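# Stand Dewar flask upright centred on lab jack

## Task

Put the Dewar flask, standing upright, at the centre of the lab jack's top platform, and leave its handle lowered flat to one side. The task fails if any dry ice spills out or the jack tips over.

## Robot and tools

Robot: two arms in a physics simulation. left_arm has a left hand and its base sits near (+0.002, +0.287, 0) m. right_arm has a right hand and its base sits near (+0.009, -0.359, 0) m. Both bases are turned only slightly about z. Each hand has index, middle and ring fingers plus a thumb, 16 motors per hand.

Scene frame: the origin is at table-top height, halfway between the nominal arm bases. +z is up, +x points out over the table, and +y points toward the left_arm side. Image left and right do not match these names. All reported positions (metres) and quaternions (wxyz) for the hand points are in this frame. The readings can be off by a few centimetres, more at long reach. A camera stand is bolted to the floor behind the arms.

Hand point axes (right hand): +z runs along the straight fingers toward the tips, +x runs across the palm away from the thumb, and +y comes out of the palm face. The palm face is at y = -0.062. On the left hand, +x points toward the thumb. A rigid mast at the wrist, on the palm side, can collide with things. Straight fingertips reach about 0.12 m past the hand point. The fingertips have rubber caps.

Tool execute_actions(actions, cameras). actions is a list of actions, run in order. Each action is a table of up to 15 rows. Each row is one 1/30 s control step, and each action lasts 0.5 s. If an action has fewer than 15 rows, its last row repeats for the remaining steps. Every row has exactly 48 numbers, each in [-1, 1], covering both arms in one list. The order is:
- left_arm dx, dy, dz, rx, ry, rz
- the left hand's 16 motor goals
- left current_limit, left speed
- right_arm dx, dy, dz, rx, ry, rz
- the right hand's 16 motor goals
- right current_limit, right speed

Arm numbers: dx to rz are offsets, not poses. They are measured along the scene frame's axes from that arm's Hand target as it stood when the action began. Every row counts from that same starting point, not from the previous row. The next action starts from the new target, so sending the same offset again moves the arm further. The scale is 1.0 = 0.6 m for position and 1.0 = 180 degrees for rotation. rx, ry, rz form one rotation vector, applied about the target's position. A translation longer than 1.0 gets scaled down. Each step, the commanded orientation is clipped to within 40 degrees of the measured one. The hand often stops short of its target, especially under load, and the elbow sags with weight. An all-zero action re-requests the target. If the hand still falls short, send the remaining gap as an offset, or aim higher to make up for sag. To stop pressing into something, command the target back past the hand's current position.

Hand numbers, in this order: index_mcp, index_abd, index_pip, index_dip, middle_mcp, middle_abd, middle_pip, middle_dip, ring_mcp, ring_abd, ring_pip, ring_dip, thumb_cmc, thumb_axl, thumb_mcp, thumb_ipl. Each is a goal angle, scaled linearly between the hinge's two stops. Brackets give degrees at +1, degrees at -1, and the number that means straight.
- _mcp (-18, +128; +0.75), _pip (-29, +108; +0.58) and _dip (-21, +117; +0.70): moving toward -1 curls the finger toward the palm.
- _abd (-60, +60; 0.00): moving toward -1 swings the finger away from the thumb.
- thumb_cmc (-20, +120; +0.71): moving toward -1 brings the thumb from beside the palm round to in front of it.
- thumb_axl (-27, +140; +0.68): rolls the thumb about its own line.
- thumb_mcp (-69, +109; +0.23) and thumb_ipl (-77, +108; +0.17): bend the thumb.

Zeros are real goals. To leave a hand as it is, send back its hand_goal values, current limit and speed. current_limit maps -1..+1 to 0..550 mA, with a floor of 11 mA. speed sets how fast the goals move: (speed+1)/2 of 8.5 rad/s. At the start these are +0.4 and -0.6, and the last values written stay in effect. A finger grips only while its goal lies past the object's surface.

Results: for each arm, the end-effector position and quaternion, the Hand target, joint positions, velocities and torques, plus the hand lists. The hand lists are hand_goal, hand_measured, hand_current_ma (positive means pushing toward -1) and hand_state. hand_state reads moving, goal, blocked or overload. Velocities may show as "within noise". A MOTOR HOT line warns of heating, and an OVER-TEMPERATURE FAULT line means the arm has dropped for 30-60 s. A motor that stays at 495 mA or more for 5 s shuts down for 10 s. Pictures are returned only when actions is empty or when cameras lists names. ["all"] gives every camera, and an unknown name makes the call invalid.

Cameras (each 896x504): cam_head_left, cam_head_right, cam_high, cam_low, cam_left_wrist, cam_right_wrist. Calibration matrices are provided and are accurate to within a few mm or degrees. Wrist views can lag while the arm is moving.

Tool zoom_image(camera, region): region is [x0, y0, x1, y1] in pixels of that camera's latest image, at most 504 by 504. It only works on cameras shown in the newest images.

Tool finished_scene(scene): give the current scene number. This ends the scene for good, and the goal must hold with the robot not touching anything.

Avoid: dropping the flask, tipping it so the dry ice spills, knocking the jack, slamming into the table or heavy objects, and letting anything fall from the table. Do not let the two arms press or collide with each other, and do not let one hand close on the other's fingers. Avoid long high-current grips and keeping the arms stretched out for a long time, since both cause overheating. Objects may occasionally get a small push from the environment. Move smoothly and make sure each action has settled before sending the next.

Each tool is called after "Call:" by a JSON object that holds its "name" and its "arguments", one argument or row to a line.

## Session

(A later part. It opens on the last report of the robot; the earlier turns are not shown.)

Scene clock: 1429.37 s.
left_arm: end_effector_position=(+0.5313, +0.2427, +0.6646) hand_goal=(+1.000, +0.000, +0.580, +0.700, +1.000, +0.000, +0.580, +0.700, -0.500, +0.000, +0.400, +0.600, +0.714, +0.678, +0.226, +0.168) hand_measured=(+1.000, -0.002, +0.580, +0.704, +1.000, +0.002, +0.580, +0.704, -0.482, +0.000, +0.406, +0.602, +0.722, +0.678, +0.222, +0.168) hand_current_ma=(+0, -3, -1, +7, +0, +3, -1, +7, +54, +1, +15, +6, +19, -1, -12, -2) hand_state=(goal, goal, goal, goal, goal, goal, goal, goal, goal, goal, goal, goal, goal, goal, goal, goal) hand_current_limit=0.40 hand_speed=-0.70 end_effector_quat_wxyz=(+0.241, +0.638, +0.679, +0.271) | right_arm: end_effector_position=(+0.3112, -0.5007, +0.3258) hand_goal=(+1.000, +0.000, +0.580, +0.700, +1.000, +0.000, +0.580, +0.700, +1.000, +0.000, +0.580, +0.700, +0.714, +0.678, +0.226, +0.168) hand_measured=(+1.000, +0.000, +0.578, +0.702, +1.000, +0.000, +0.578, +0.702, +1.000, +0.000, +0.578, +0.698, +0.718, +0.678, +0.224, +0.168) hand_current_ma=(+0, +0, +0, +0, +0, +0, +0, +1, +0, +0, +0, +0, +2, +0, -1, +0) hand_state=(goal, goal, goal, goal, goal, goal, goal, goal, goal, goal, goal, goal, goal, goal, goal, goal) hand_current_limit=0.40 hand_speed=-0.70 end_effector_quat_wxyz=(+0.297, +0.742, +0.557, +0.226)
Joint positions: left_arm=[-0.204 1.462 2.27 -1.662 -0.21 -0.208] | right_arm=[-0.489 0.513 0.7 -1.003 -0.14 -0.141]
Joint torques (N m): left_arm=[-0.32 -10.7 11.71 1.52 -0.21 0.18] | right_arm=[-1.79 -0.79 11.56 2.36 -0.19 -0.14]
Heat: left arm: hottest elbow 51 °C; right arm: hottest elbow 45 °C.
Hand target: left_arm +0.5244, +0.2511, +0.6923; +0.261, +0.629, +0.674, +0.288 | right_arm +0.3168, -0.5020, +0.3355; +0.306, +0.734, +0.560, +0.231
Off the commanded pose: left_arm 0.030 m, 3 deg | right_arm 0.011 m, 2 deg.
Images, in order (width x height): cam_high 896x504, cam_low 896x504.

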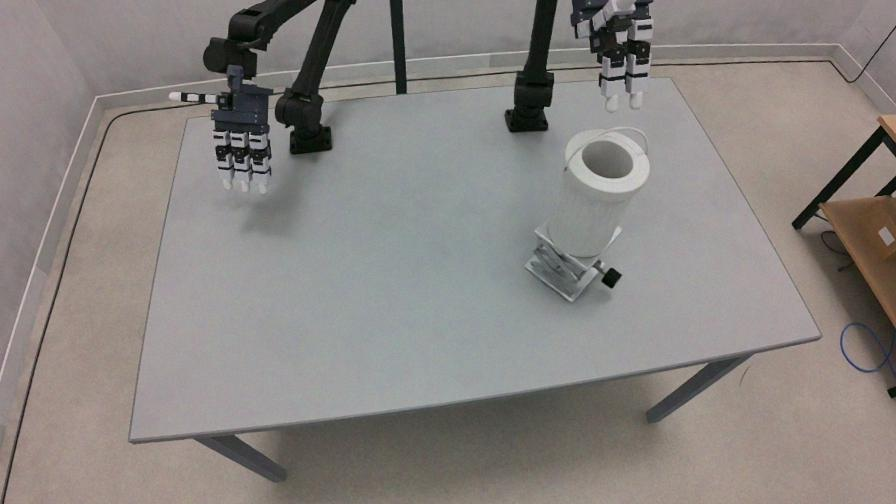

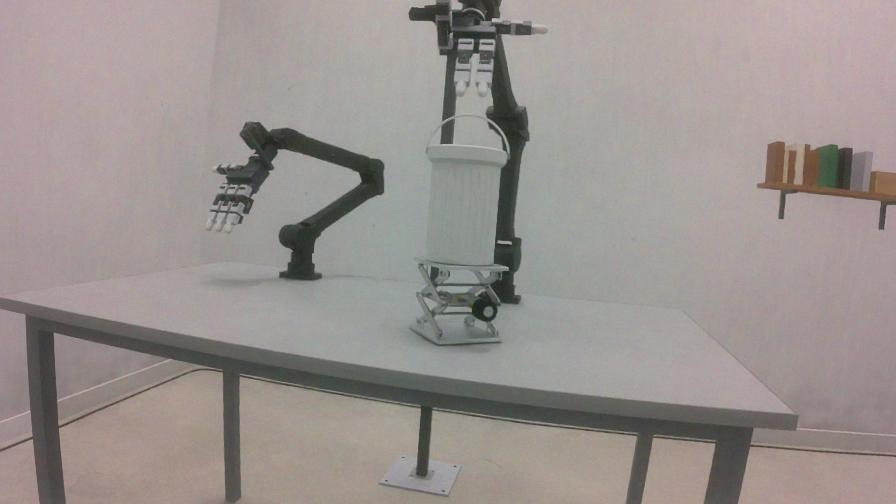

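Call:
{"name": "execute_actions", "arguments": {
  "actions": []
}}

Call:
{"name": "zoom_image", "arguments": {
  "camera": "cam_high",
  "region": [560, 40, 680, 190]
}}

Call:
{"name": "zoom_image", "arguments": {
  "camera": "cam_low",
  "region": [400, 0, 540, 180]
}}

Call:
{"name": "zoom_image", "arguments": {
  "camera": "cam_head_left",
  "region": [160, 0, 340, 200]
}}

Call:
{"name": "zoom_image", "arguments": {
  "camera": "cam_left_wrist",
  "region": [340, 0, 640, 250]
}}

Scene clock: 1438.10 s.
left_arm: end_effector_position=(+0.5313, +0.2427, +0.6646) hand_goal=(+1.000, +0.000, +0.580, +0.700, +1.000, +0.000, +0.580, +0.700, -0.500, +0.000, +0.400, +0.600, +0.714, +0.678, +0.226, +0.168) hand_measured=(+1.000, -0.002, +0.580, +0.704, +1.000, +0.002, +0.580, +0.704, -0.482, +0.000, +0.406, +0.602, +0.722, +0.678, +0.222, +0.168) hand_current_ma=(+0, -3, -1, +7, +0, +3, -1, +7, +54, +1, +15, +6, +19, -1, -12, -2) hand_state=(goal, goal, goal, goal, goal, goal, goal, goal, goal, goal, goal, goal, goal, goal, goal, goal) hand_current_limit=0.40 hand_speed=-0.70 end_effector_quat_wxyz=(+0.241, +0.638, +0.679, +0.271) | right_arm: end_effector_position=(+0.3112, -0.5007, +0.3258) hand_goal=(+1.000, +0.000, +0.580, +0.700, +1.000, +0.000, +0.580, +0.700, +1.000, +0.000, +0.580, +0.700, +0.714, +0.678, +0.226, +0.168) hand_measured=(+1.000, +0.000, +0.578, +0.702, +1.000, +0.000, +0.578, +0.702, +1.000, +0.000, +0.578, +0.698, +0.718, +0.678, +0.224, +0.168) hand_current_ma=(+0, +0, +0, +0, +0, +0, +0, +1, +0, +0, +0, +0, +2, +0, -1, +0) hand_state=(goal, goal, goal, goal, goal, goal, goal, goal, goal, goal, goal, goal, goal, goal, goal, goal) hand_current_limit=0.40 hand_speed=-0.70 end_effector_quat_wxyz=(+0.297, +0.742, +0.557, +0.226)
Joint positions: left_arm=[-0.204 1.462 2.27 -1.662 -0.21 -0.208] | right_arm=[-0.489 0.513 0.7 -1.003 -0.14 -0.141]
Joint velocities: within noise
Joint torques (N m): left_arm=[-0.38 -10.4 11.7 1.54 -0.21 0.18] | right_arm=[-1.96 -0.73 11.6 2.32 -0.2 -0.14]
Heat: left arm: hottest elbow 50 °C; right arm: hottest elbow 45 °C.
Hand target: left_arm +0.5244, +0.2511, +0.6923; +0.261, +0.629, +0.674, +0.288 | right_arm +0.3168, -0.5020, +0.3355; +0.306, +0.734, +0.560, +0.231
Off the commanded pose: left_arm 0.030 m, 3 deg | right_arm 0.011 m, 2 deg.
camera_calibration:
cam_left_wrist: T_world_to_cam=[[-0.382333, -0.804026, -0.455372, 0.672056], [-0.923831, 0.322513, 0.20621, 0.222505], [-0.0189347, 0.499527, -0.866091, 0.588283], [0, 0, 0, 1]] pos_world=[0.473645, 0.174727, 0.769659]
cam_right_wrist: T_world_to_cam=[[0.25554, -0.856432, 0.44858, -0.625681], [-0.96474, -0.195624, 0.17609, 0.0989278], [-0.0630557, -0.477761, -0.876224, 0.189241], [0, 0, 0, 1]] pos_world=[0.267259, -0.426088, 0.429066]

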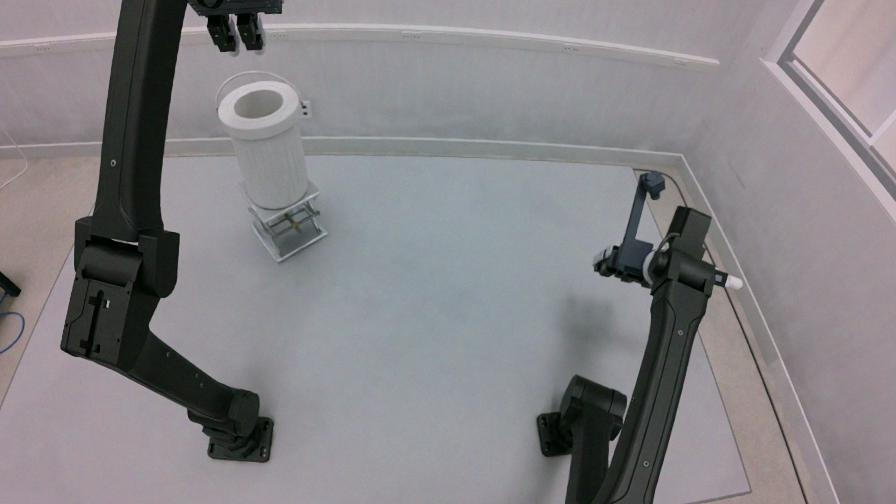

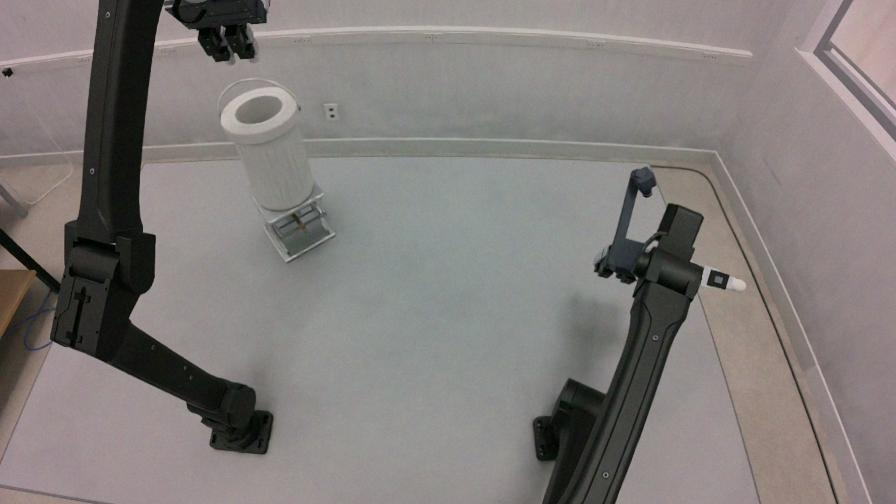

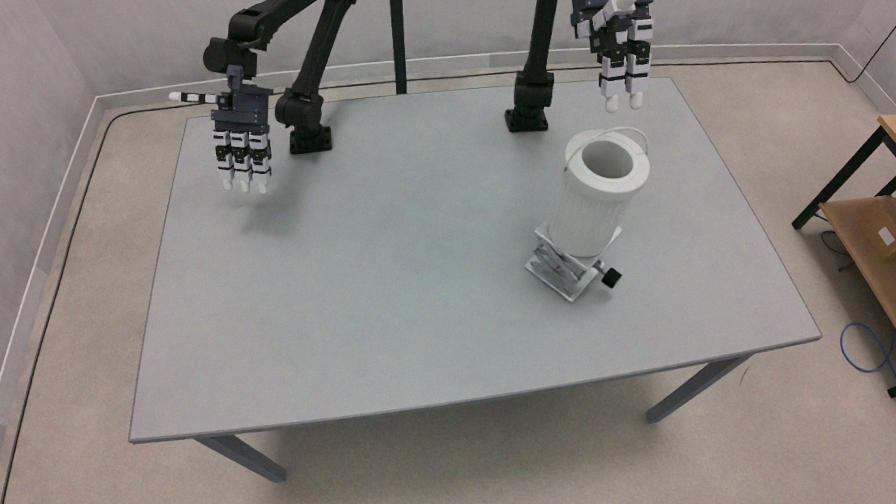

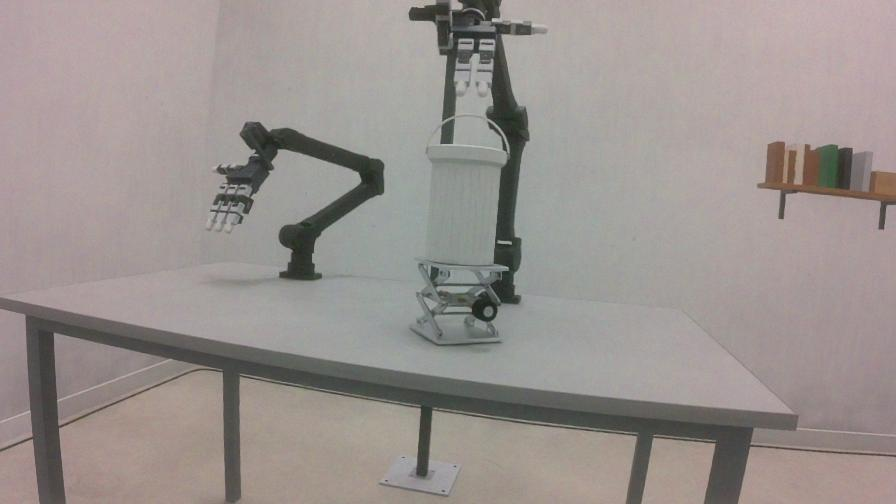

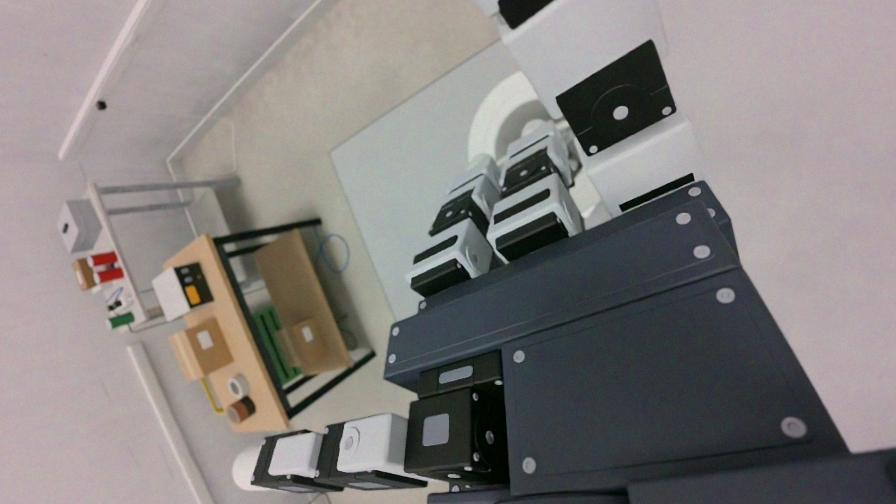

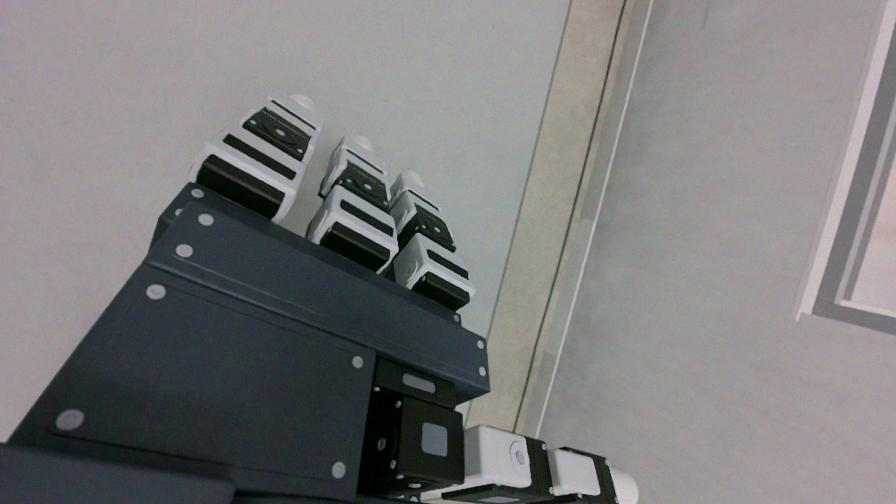

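Scaled by 3.360.

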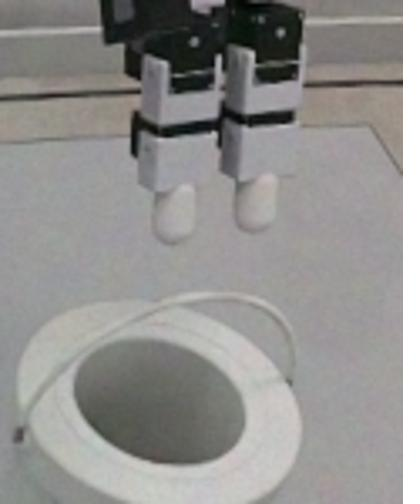

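Scaled by 2.800.

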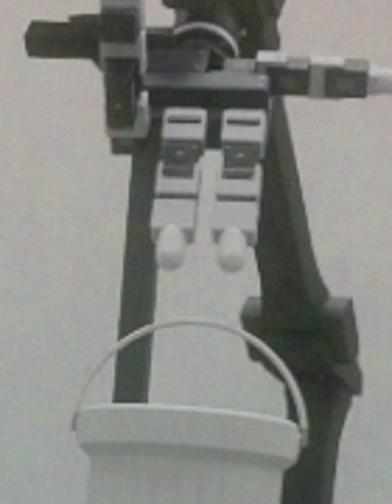

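Scaled by 2.520.

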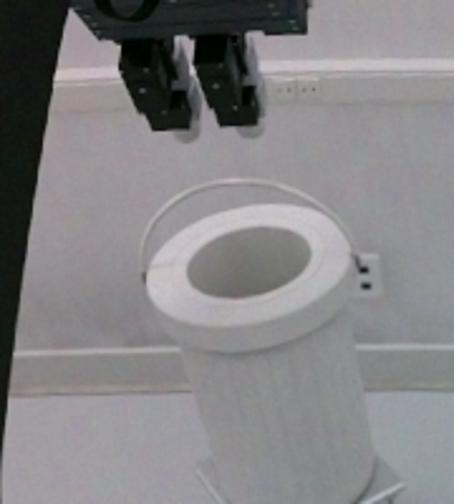

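Scaled by 1.680.

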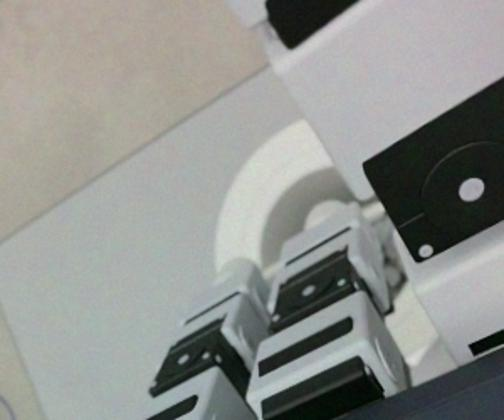

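Call:
{"name": "execute_actions", "arguments": {
  "actions": [
    [[0.05,-0.012,0.0,0,0,0,1,0,0.58,0.7,1,0,0.58,0.7,-0.5,0,0.4,0.6,0.714,0.678,0.226,0.168,0.4,-0.7,0,0,0,0,0,0,1,0,0.58,0.7,1,0,0.58,0.7,1,0,0.58,0.7,0.714,0.678,0.226,0.168,0.4,-0.7]],
    [[0.04,0,0.0,0,0,0,1,0,0.58,0.7,1,0,0.58,0.7,-0.5,0,0.4,0.6,0.714,0.678,0.226,0.168,0.4,-0.7,0,0,0,0,0,0,1,0,0.58,0.7,1,0,0.58,0.7,1,0,0.58,0.7,0.714,0.678,0.226,0.168,0.4,-0.7]]
  ],
  "cameras": ["cam_low","cam_high","cam_head_left"]
}}

Call:
{"name": "zoom_image", "arguments": {
  "camera": "cam_high",
  "region": [560, 40, 680, 190]
}}

Call:
{"name": "zoom_image", "arguments": {
  "camera": "cam_low",
  "region": [400, 0, 540, 180]
}}

Call:
{"name": "zoom_image", "arguments": {
  "camera": "cam_head_left",
  "region": [160, 0, 340, 200]
}}

Scene clock: 1462.07 s.
left_arm: end_effector_position=(+0.5833, +0.2343, +0.6721) hand_goal=(+1.000, +0.000, +0.580, +0.700, +1.000, +0.000, +0.580, +0.700, -0.500, +0.000, +0.400, +0.600, +0.714, +0.678, +0.226, +0.168) hand_measured=(+1.000, -0.002, +0.580, +0.704, +1.000, +0.002, +0.580, +0.704, -0.484, +0.000, +0.406, +0.602, +0.722, +0.678, +0.222, +0.168) hand_current_ma=(+0, -3, -1, +6, +0, +3, -1, +7, +47, +1, +15, +6, +21, -1, -12, -2) hand_state=(goal, goal, goal, goal, goal, goal, goal, goal, goal, goal, goal, goal, goal, goal, goal, goal) hand_current_limit=0.40 hand_speed=-0.70 end_effector_quat_wxyz=(+0.250, +0.636, +0.676, +0.276) | right_arm: end_effector_position=(+0.3112, -0.5007, +0.3258) hand_goal=(+1.000, +0.000, +0.580, +0.700, +1.000, +0.000, +0.580, +0.700, +1.000, +0.000, +0.580, +0.700, +0.714, +0.678, +0.226, +0.168) hand_measured=(+1.000, +0.000, +0.578, +0.702, +1.000, +0.000, +0.578, +0.702, +1.000, +0.000, +0.578, +0.698, +0.718, +0.678, +0.224, +0.168) hand_current_ma=(+0, +0, +0, +0, +0, +0, +0, +1, +0, +0, +0, +0, +2, +0, -1, +0) hand_state=(goal, goal, goal, goal, goal, goal, goal, goal, goal, goal, goal, goal, goal, goal, goal, goal) hand_current_limit=0.40 hand_speed=-0.70 end_effector_quat_wxyz=(+0.297, +0.742, +0.557, +0.226)
Joint positions: left_arm=[-0.194 1.629 2.486 -1.688 -0.203 -0.198] | right_arm=[-0.489 0.513 0.7 -1.003 -0.14 -0.141]
Joint torques (N m): left_arm=[-0.26 -12.34 11.44 1.11 -0.19 0.18] | right_arm=[-2.37 -0.91 11.59 2.37 -0.18 -0.12]
Heat: left arm: hottest elbow 49 °C; right arm: hottest elbow 45 °C.
Hand target: left_arm +0.5784, +0.2439, +0.6923; +0.261, +0.629, +0.674, +0.288 | right_arm +0.3168, -0.5020, +0.3355; +0.306, +0.734, +0.560, +0.231
Off the commanded pose: left_arm 0.023 m, 2 deg | right_arm 0.011 m, 2 deg.
joint sent to its limit (left arm) — joint 4 (wrist pitch), lower limit. The joint targets are off in position, not in orientation.
Images, in order (width x height): cam_head_left 896x504, cam_high 896x504, cam_low 896x504.

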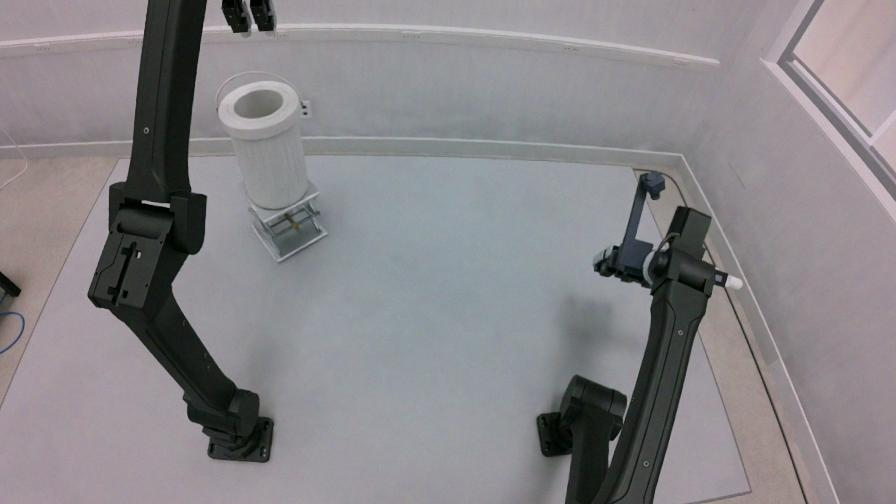

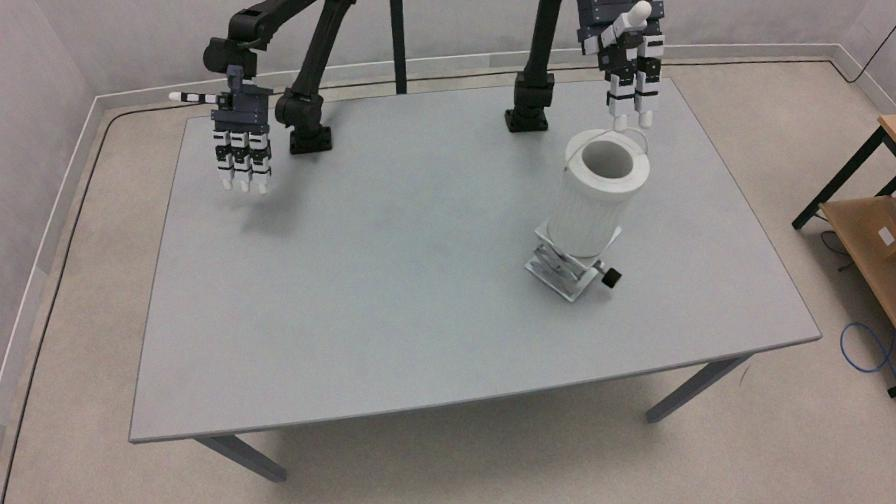

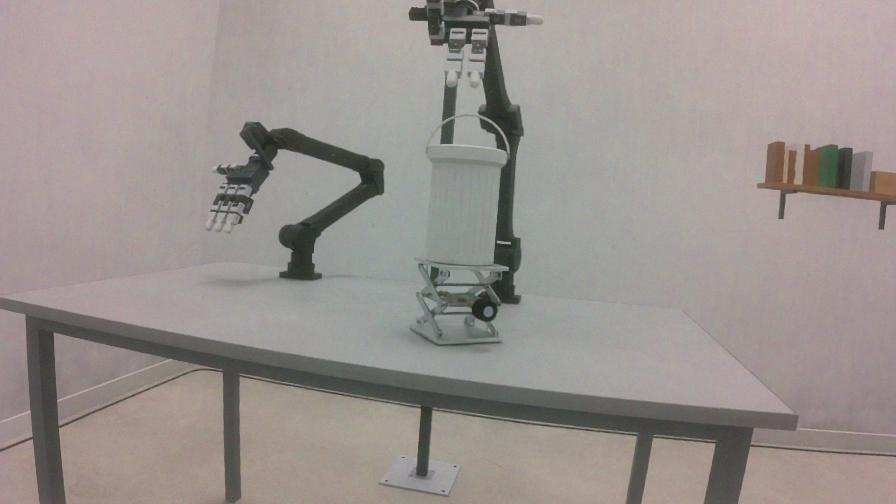

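Scaled by 3.360.

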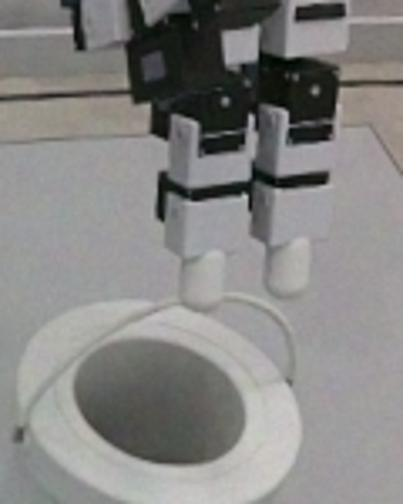

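Scaled by 2.800.

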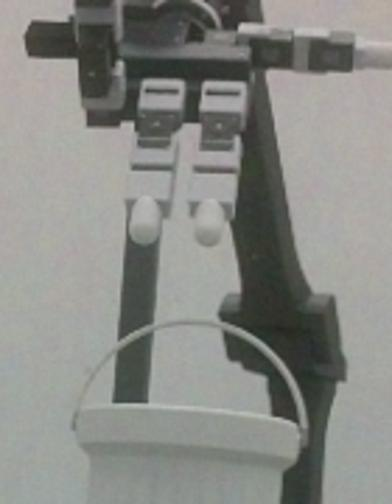

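Scaled by 2.520.

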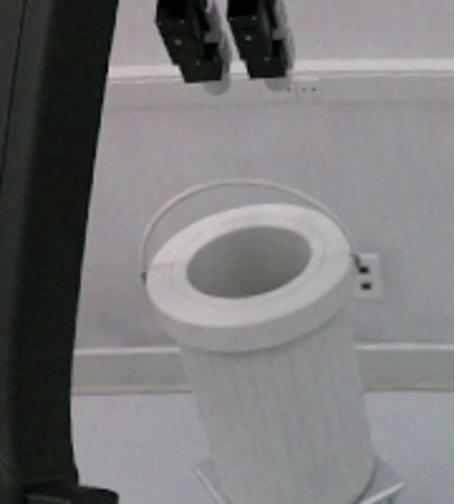

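Call:
{"name": "execute_actions", "arguments": {
  "actions": [
    [[0.0083,0,-0.05,0,0,0,1,0,0.58,0.7,1,0,0.58,0.7,-0.5,0,0.4,0.6,0.714,0.678,0.226,0.168,0.4,-0.7,0,0,0,0,0,0,1,0,0.58,0.7,1,0,0.58,0.7,1,0,0.58,0.7,0.714,0.678,0.226,0.168,0.4,-0.7]],
    [[0.0,0,-0.05,0,0,0,1,0,0.58,0.7,1,0,0.58,0.7,-0.5,0,0.4,0.6,0.714,0.678,0.226,0.168,0.4,-0.7,0,0,0,0,0,0,1,0,0.58,0.7,1,0,0.58,0.7,1,0,0.58,0.7,0.714,0.678,0.226,0.168,0.4,-0.7]]
  ],
  "cameras": ["cam_low","cam_high","cam_head_left"]
}}

Call:
{"name": "zoom_image", "arguments": {
  "camera": "cam_high",
  "region": [560, 40, 680, 190]
}}

Call:
{"name": "zoom_image", "arguments": {
  "camera": "cam_low",
  "region": [400, 0, 540, 180]
}}

Call:
{"name": "zoom_image", "arguments": {
  "camera": "cam_head_left",
  "region": [160, 0, 340, 200]
}}

Scene clock: 1472.93 s.
left_arm: end_effector_position=(+0.5842, +0.2336, +0.6240) hand_goal=(+1.000, +0.000, +0.580, +0.700, +1.000, +0.000, +0.580, +0.700, -0.500, +0.000, +0.400, +0.600, +0.714, +0.678, +0.226, +0.168) hand_measured=(+1.000, -0.002, +0.580, +0.702, +1.000, +0.002, +0.580, +0.702, -0.490, +0.000, +0.406, +0.602, +0.720, +0.678, +0.222, +0.168) hand_current_ma=(+0, -3, +0, +6, +0, +2, +0, +6, +31, +1, +12, +6, +17, -1, -10, -2) hand_state=(goal, goal, goal, goal, goal, goal, goal, goal, goal, goal, goal, goal, goal, goal, goal, goal) hand_current_limit=0.40 hand_speed=-0.70 end_effector_quat_wxyz=(+0.255, +0.634, +0.675, +0.277) | right_arm: end_effector_position=(+0.3112, -0.5007, +0.3258) hand_goal=(+1.000, +0.000, +0.580, +0.700, +1.000, +0.000, +0.580, +0.700, +1.000, +0.000, +0.580, +0.700, +0.714, +0.678, +0.226, +0.168) hand_measured=(+1.000, +0.000, +0.578, +0.702, +1.000, +0.000, +0.578, +0.702, +1.000, +0.000, +0.578, +0.698, +0.718, +0.678, +0.224, +0.168) hand_current_ma=(+0, +0, +0, +0, +0, +0, +0, +1, +0, +0, +0, +0, +2, +0, -1, +0) hand_state=(goal, goal, goal, goal, goal, goal, goal, goal, goal, goal, goal, goal, goal, goal, goal, goal) hand_current_limit=0.40 hand_speed=-0.70 end_effector_quat_wxyz=(+0.297, +0.742, +0.557, +0.226)
Joint positions: left_arm=[-0.194 1.482 2.126 -1.464 -0.2 -0.198] | right_arm=[-0.489 0.513 0.7 -1.003 -0.14 -0.141]
Joint torques (N m): left_arm=[-0.03 -12.92 8.39 2.19 -0.23 0.19] | right_arm=[-2.26 -0.79 11.62 2.29 -0.24 -0.13]
Heat: left arm: hottest elbow 50 °C; right arm: hottest elbow 45 °C.
Hand target: left_arm +0.5833, +0.2439, +0.6323; +0.261, +0.629, +0.674, +0.288 | right_arm +0.3168, -0.5020, +0.3355; +0.306, +0.734, +0.560, +0.231
Off the commanded pose: left_arm 0.013 m, 2 deg | right_arm 0.011 m, 2 deg.
Images, in order (width x height): cam_head_left 896x504, cam_high 896x504, cam_low 896x504.

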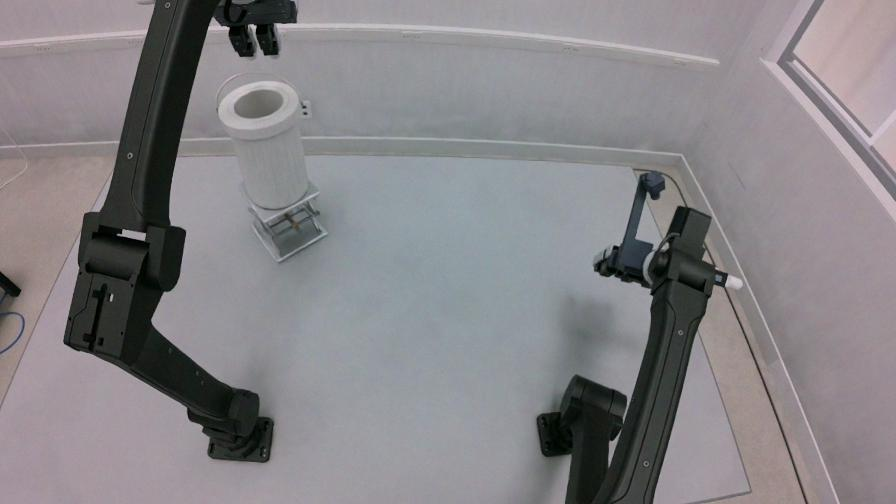

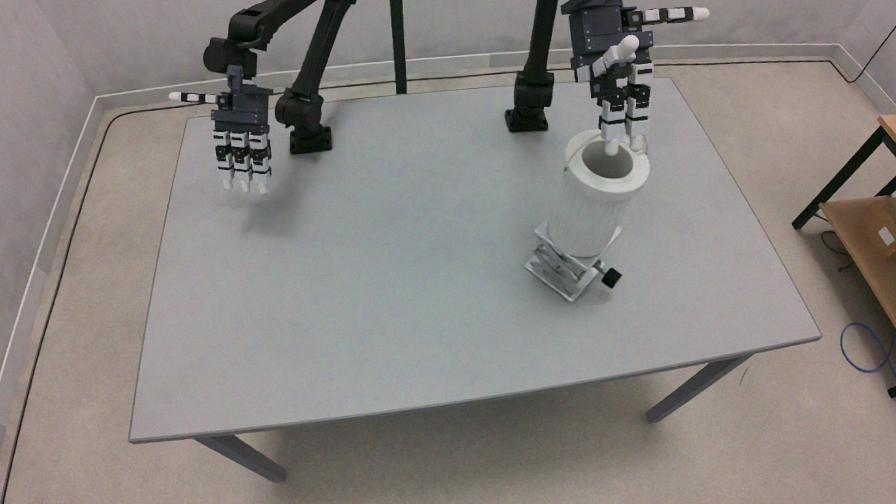

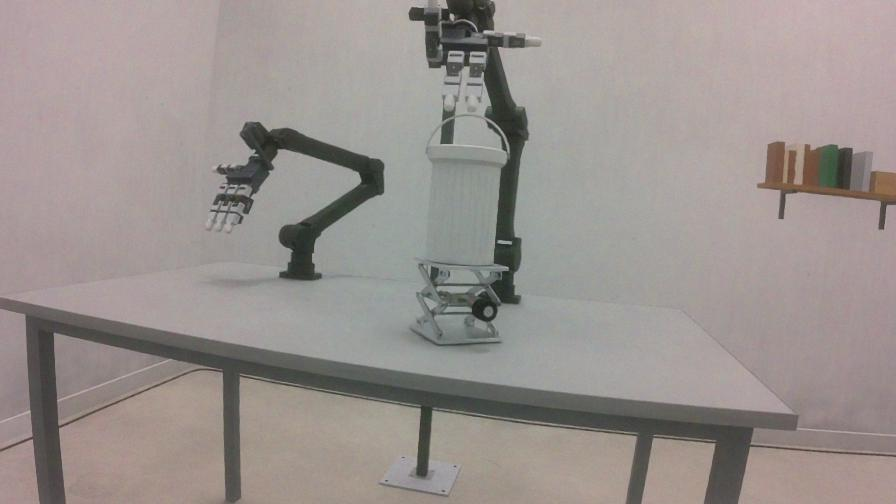

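Scaled by 3.360.

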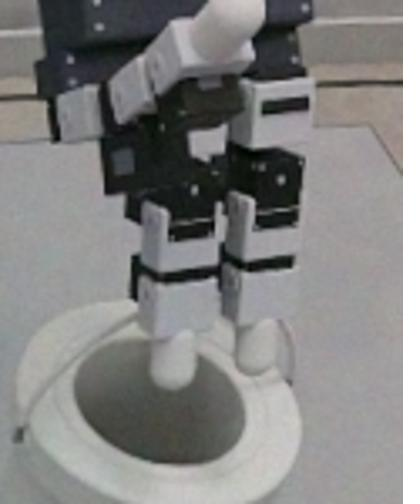

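Scaled by 2.800.

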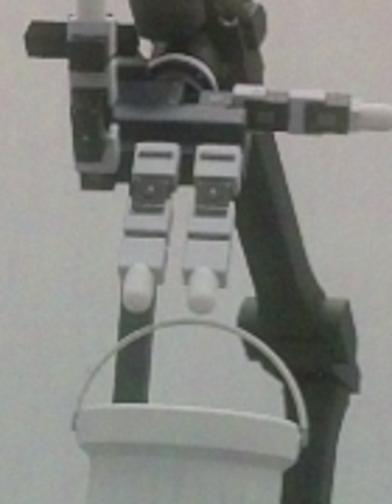

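Scaled by 2.520.

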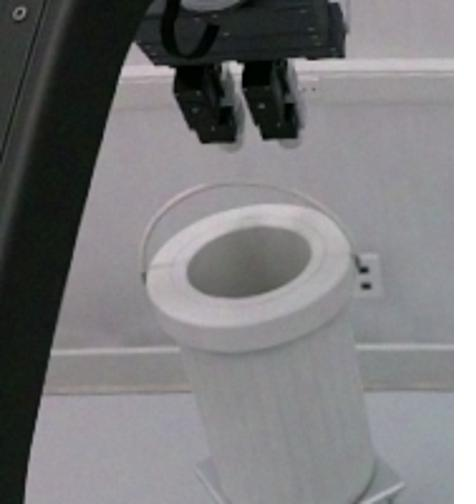

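Call:
{"name": "execute_actions", "arguments": {
  "actions": [
    [[0.0,0.01,-0.04,0,0,0,1,0,0.58,0.7,1,0,0.58,0.7,-0.5,0,0.4,0.6,0.714,0.678,0.226,0.168,0.4,-0.7,0,0,0,0,0,0,1,0,0.58,0.7,1,0,0.58,0.7,1,0,0.58,0.7,0.714,0.678,0.226,0.168,0.4,-0.7]],
    [[0.0,0,-0.035,0,0,0,1,0,0.58,0.7,1,0,0.58,0.7,-0.5,0,0.4,0.6,0.714,0.678,0.226,0.168,0.4,-0.7,0,0,0,0,0,0,1,0,0.58,0.7,1,0,0.58,0.7,1,0,0.58,0.7,0.714,0.678,0.226,0.168,0.4,-0.7]]
  ],
  "cameras": ["cam_low","cam_high","cam_head_left","cam_left_wrist"]
}}

Call:
{"name": "zoom_image", "arguments": {
  "camera": "cam_high",
  "region": [560, 40, 680, 190]
}}

Call:
{"name": "zoom_image", "arguments": {
  "camera": "cam_low",
  "region": [400, 0, 540, 180]
}}

Call:
{"name": "zoom_image", "arguments": {
  "camera": "cam_head_left",
  "region": [160, 0, 340, 200]
}}

Scene clock: 1482.80 s.
left_arm: end_effector_position=(+0.5833, +0.2450, +0.5804) hand_goal=(+1.000, +0.000, +0.580, +0.700, +1.000, +0.000, +0.580, +0.700, -0.500, +0.000, +0.400, +0.600, +0.714, +0.678, +0.226, +0.168) hand_measured=(+1.000, -0.002, +0.580, +0.702, +1.000, +0.002, +0.580, +0.702, -0.490, +0.000, +0.404, +0.602, +0.720, +0.678, +0.222, +0.168) hand_current_ma=(+0, -3, +0, +6, +0, +2, +0, +6, +29, +1, +11, +6, +16, -1, -9, -2) hand_state=(goal, goal, goal, goal, goal, goal, goal, goal, goal, goal, goal, goal, goal, goal, goal, goal) hand_current_limit=0.40 hand_speed=-0.70 end_effector_quat_wxyz=(+0.254, +0.631, +0.678, +0.279) | right_arm: end_effector_position=(+0.3112, -0.5007, +0.3258) hand_goal=(+1.000, +0.000, +0.580, +0.700, +1.000, +0.000, +0.580, +0.700, +1.000, +0.000, +0.580, +0.700, +0.714, +0.678, +0.226, +0.168) hand_measured=(+1.000, +0.000, +0.578, +0.702, +1.000, +0.000, +0.578, +0.702, +1.000, +0.000, +0.578, +0.698, +0.718, +0.678, +0.224, +0.168) hand_current_ma=(+0, +0, +0, +0, +0, +0, +0, +1, +0, +0, +0, +0, +2, +0, -1, +0) hand_state=(goal, goal, goal, goal, goal, goal, goal, goal, goal, goal, goal, goal, goal, goal, goal, goal) hand_current_limit=0.40 hand_speed=-0.70 end_effector_quat_wxyz=(+0.297, +0.742, +0.557, +0.226)
Joint positions: left_arm=[-0.171 1.398 1.899 -1.317 -0.19 -0.188] | right_arm=[-0.489 0.513 0.7 -1.003 -0.14 -0.141]
Joint torques (N m): left_arm=[-0.21 -11.99 9.14 2.19 -0.18 0.18] | right_arm=[-2.02 -0.79 11.54 2.26 -0.18 -0.18]
Heat: left arm: hottest elbow 49 °C; right arm: hottest elbow 45 °C.
Hand target: left_arm +0.5833, +0.2499, +0.5873; +0.261, +0.629, +0.674, +0.288 | right_arm +0.3168, -0.5020, +0.3355; +0.306, +0.734, +0.560, +0.231
Off the commanded pose: left_arm 0.008 m, 1 deg | right_arm 0.011 m, 2 deg.
camera_calibration:
cam_left_wrist: T_world_to_cam=[[-0.363532, -0.809648, -0.460775, 0.649099], [-0.931549, 0.32005, 0.172579, 0.311789], [0.00774328, 0.491973, -0.870576, 0.504128], [0, 0, 0, 1]] pos_world=[0.522511, 0.177736, 0.684163]
Images, in order (width x height): cam_head_left 896x504, cam_high 896x504, cam_low 896x504, cam_left_wrist 896x504.

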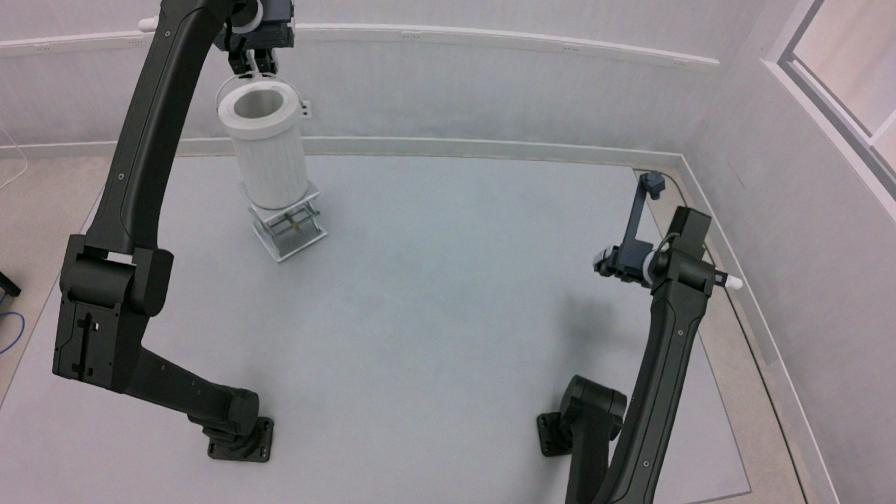

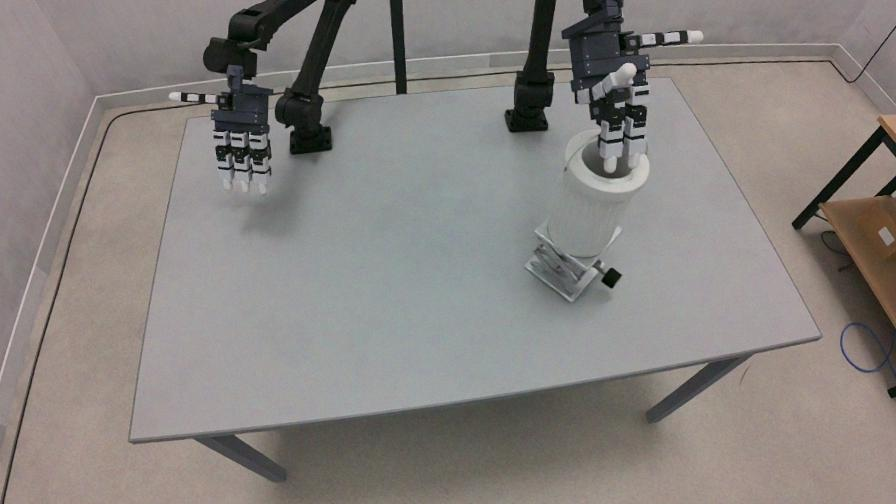

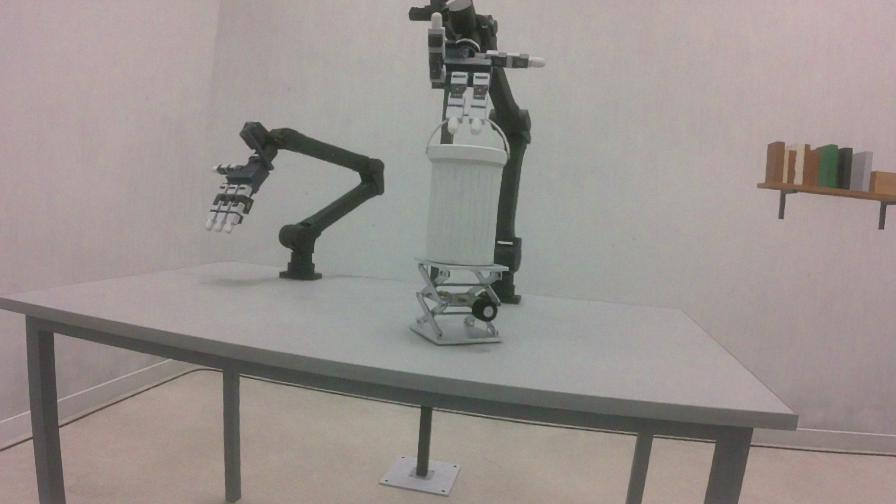

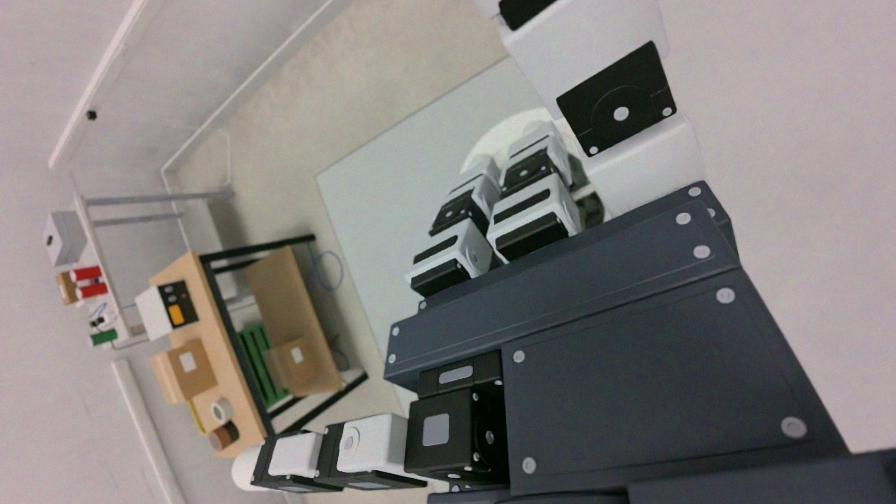

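Scaled by 3.360.

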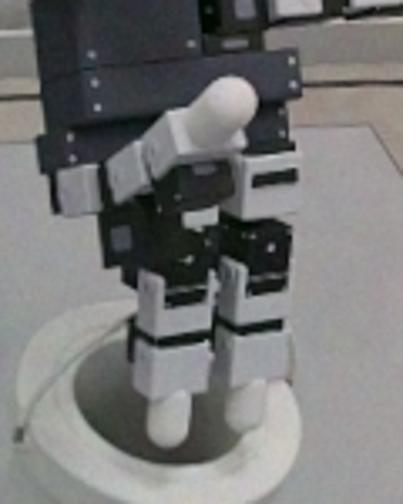

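Scaled by 2.800.

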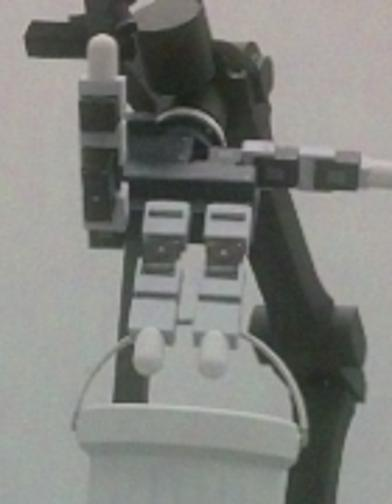

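Scaled by 2.520.

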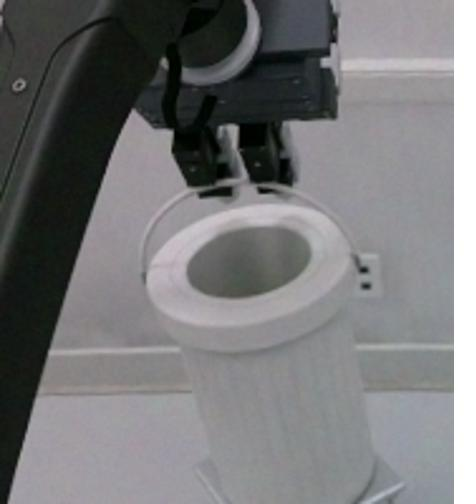

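Call:
{"name": "execute_actions", "arguments": {
  "actions": [
    [[-0.033,0.0,-0.012,0,0,0,1,0,0.58,0.7,1,0,0.58,0.7,-0.5,0,0.4,0.6,0.714,0.678,0.226,0.168,0.4,-0.7,0,0,0,0,0,0,1,0,0.58,0.7,1,0,0.58,0.7,1,0,0.58,0.7,0.714,0.678,0.226,0.168,0.4,-0.7]],
    [[-0.033,0,0,0,0,0,1,0,0.58,0.7,1,0,0.58,0.7,-0.5,0,0.4,0.6,0.714,0.678,0.226,0.168,0.4,-0.7,0,0,0,0,0,0,1,0,0.58,0.7,1,0,0.58,0.7,1,0,0.58,0.7,0.714,0.678,0.226,0.168,0.4,-0.7]]
  ],
  "cameras": ["cam_low","cam_high","cam_head_left"]
}}

Call:
{"name": "zoom_image", "arguments": {
  "camera": "cam_high",
  "region": [510, 90, 670, 290]
}}

Call:
{"name": "zoom_image", "arguments": {
  "camera": "cam_low",
  "region": [400, 40, 540, 220]
}}

Call:
{"name": "zoom_image", "arguments": {
  "camera": "cam_head_left",
  "region": [160, 0, 340, 200]
}}

Scene clock: 1493.00 s.
left_arm: end_effector_position=(+0.5516, +0.2493, +0.5649) hand_goal=(+1.000, +0.000, +0.580, +0.700, +1.000, +0.000, +0.580, +0.700, -0.500, +0.000, +0.400, +0.600, +0.714, +0.678, +0.226, +0.168) hand_measured=(+1.000, -0.010, +0.578, +0.702, +1.000, +0.006, +0.578, +0.702, -0.490, +0.000, +0.404, +0.602, +0.720, +0.678, +0.222, +0.168) hand_current_ma=(+0, -24, -6, +6, +0, +14, -2, +6, +29, +1, +11, +6, +15, -1, -9, -2) hand_state=(goal, goal, goal, goal, goal, goal, goal, goal, goal, goal, goal, goal, goal, goal, goal, goal) hand_current_limit=0.40 hand_speed=-0.70 end_effector_quat_wxyz=(+0.250, +0.634, +0.678, +0.276) | right_arm: end_effector_position=(+0.3112, -0.5007, +0.3258) hand_goal=(+1.000, +0.000, +0.580, +0.700, +1.000, +0.000, +0.580, +0.700, +1.000, +0.000, +0.580, +0.700, +0.714, +0.678, +0.226, +0.168) hand_measured=(+1.000, +0.000, +0.578, +0.702, +1.000, +0.000, +0.578, +0.702, +1.000, +0.000, +0.578, +0.698, +0.718, +0.678, +0.224, +0.168) hand_current_ma=(+0, +0, +0, +0, +0, +0, +0, +1, +0, +0, +0, +0, +2, +0, -1, +0) hand_state=(goal, goal, goal, goal, goal, goal, goal, goal, goal, goal, goal, goal, goal, goal, goal, goal) hand_current_limit=0.40 hand_speed=-0.70 end_effector_quat_wxyz=(+0.297, +0.742, +0.557, +0.226)
Joint positions: left_arm=[-0.176 1.303 1.77 -1.295 -0.193 -0.189] | right_arm=[-0.489 0.513 0.7 -1.003 -0.14 -0.141]
Joint torques (N m): left_arm=[-1.85 -11.16 9.83 1.85 -0.55 0.04] | right_arm=[-1.55 -0.73 11.34 2.26 -0.22 -0.15]
Heat: left arm: hottest elbow 49 °C; right arm: hottest elbow 45 °C.
Hand target: left_arm +0.5437, +0.2499, +0.5801; +0.261, +0.629, +0.674, +0.288 | right_arm +0.3168, -0.5020, +0.3355; +0.306, +0.734, +0.560, +0.231
Off the commanded pose: left_arm 0.017 m, 2 deg | right_arm 0.011 m, 2 deg.
Images, in order (width x height): cam_head_left 896x504, cam_high 896x504, cam_low 896x504.

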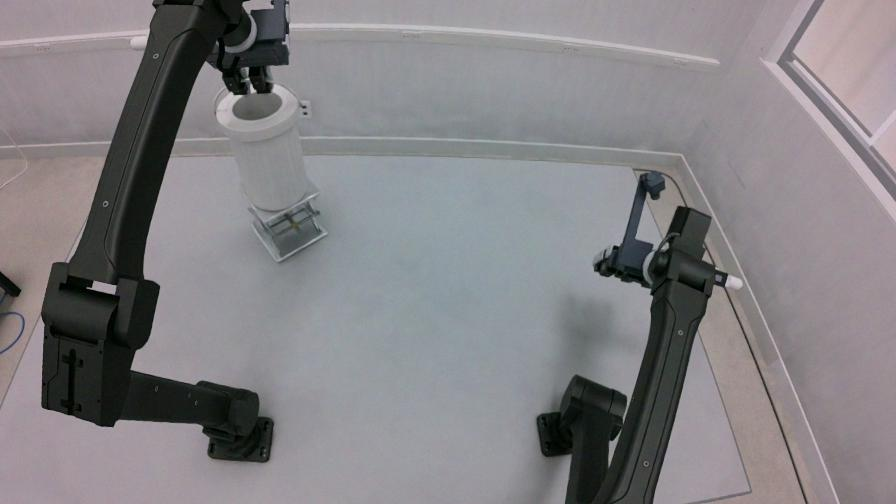

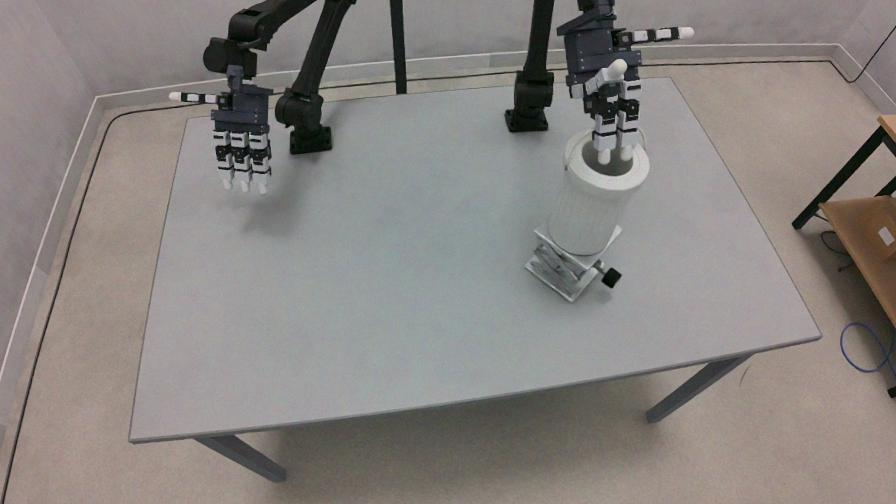

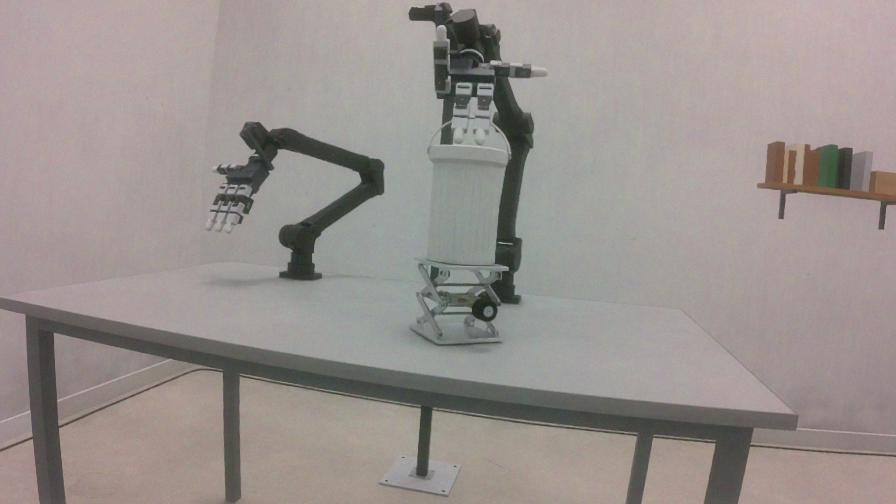

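Scaled by 2.520.

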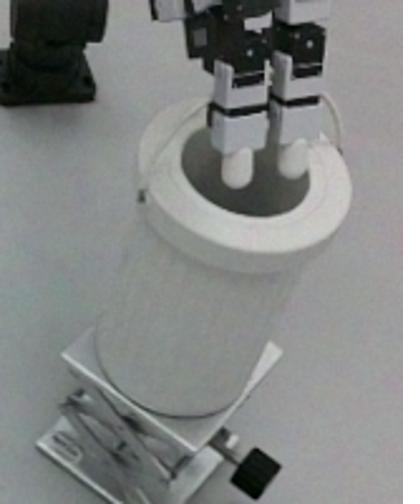

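Scaled by 2.800.

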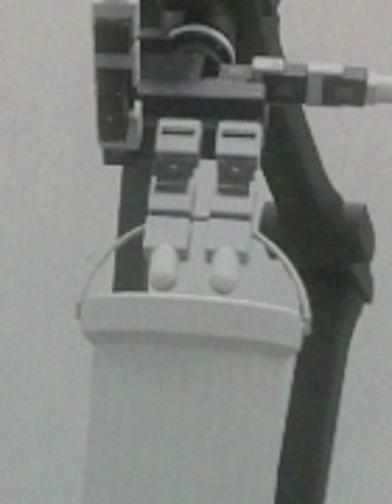

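Scaled by 2.520.

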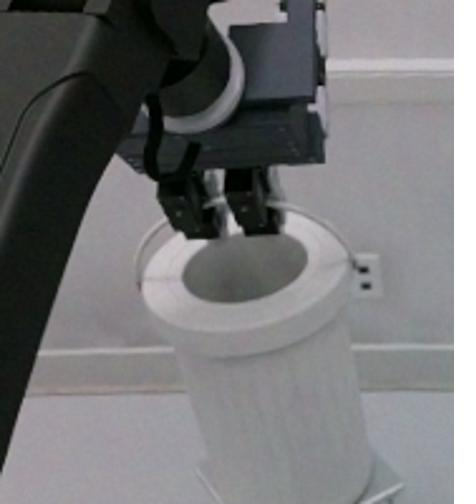

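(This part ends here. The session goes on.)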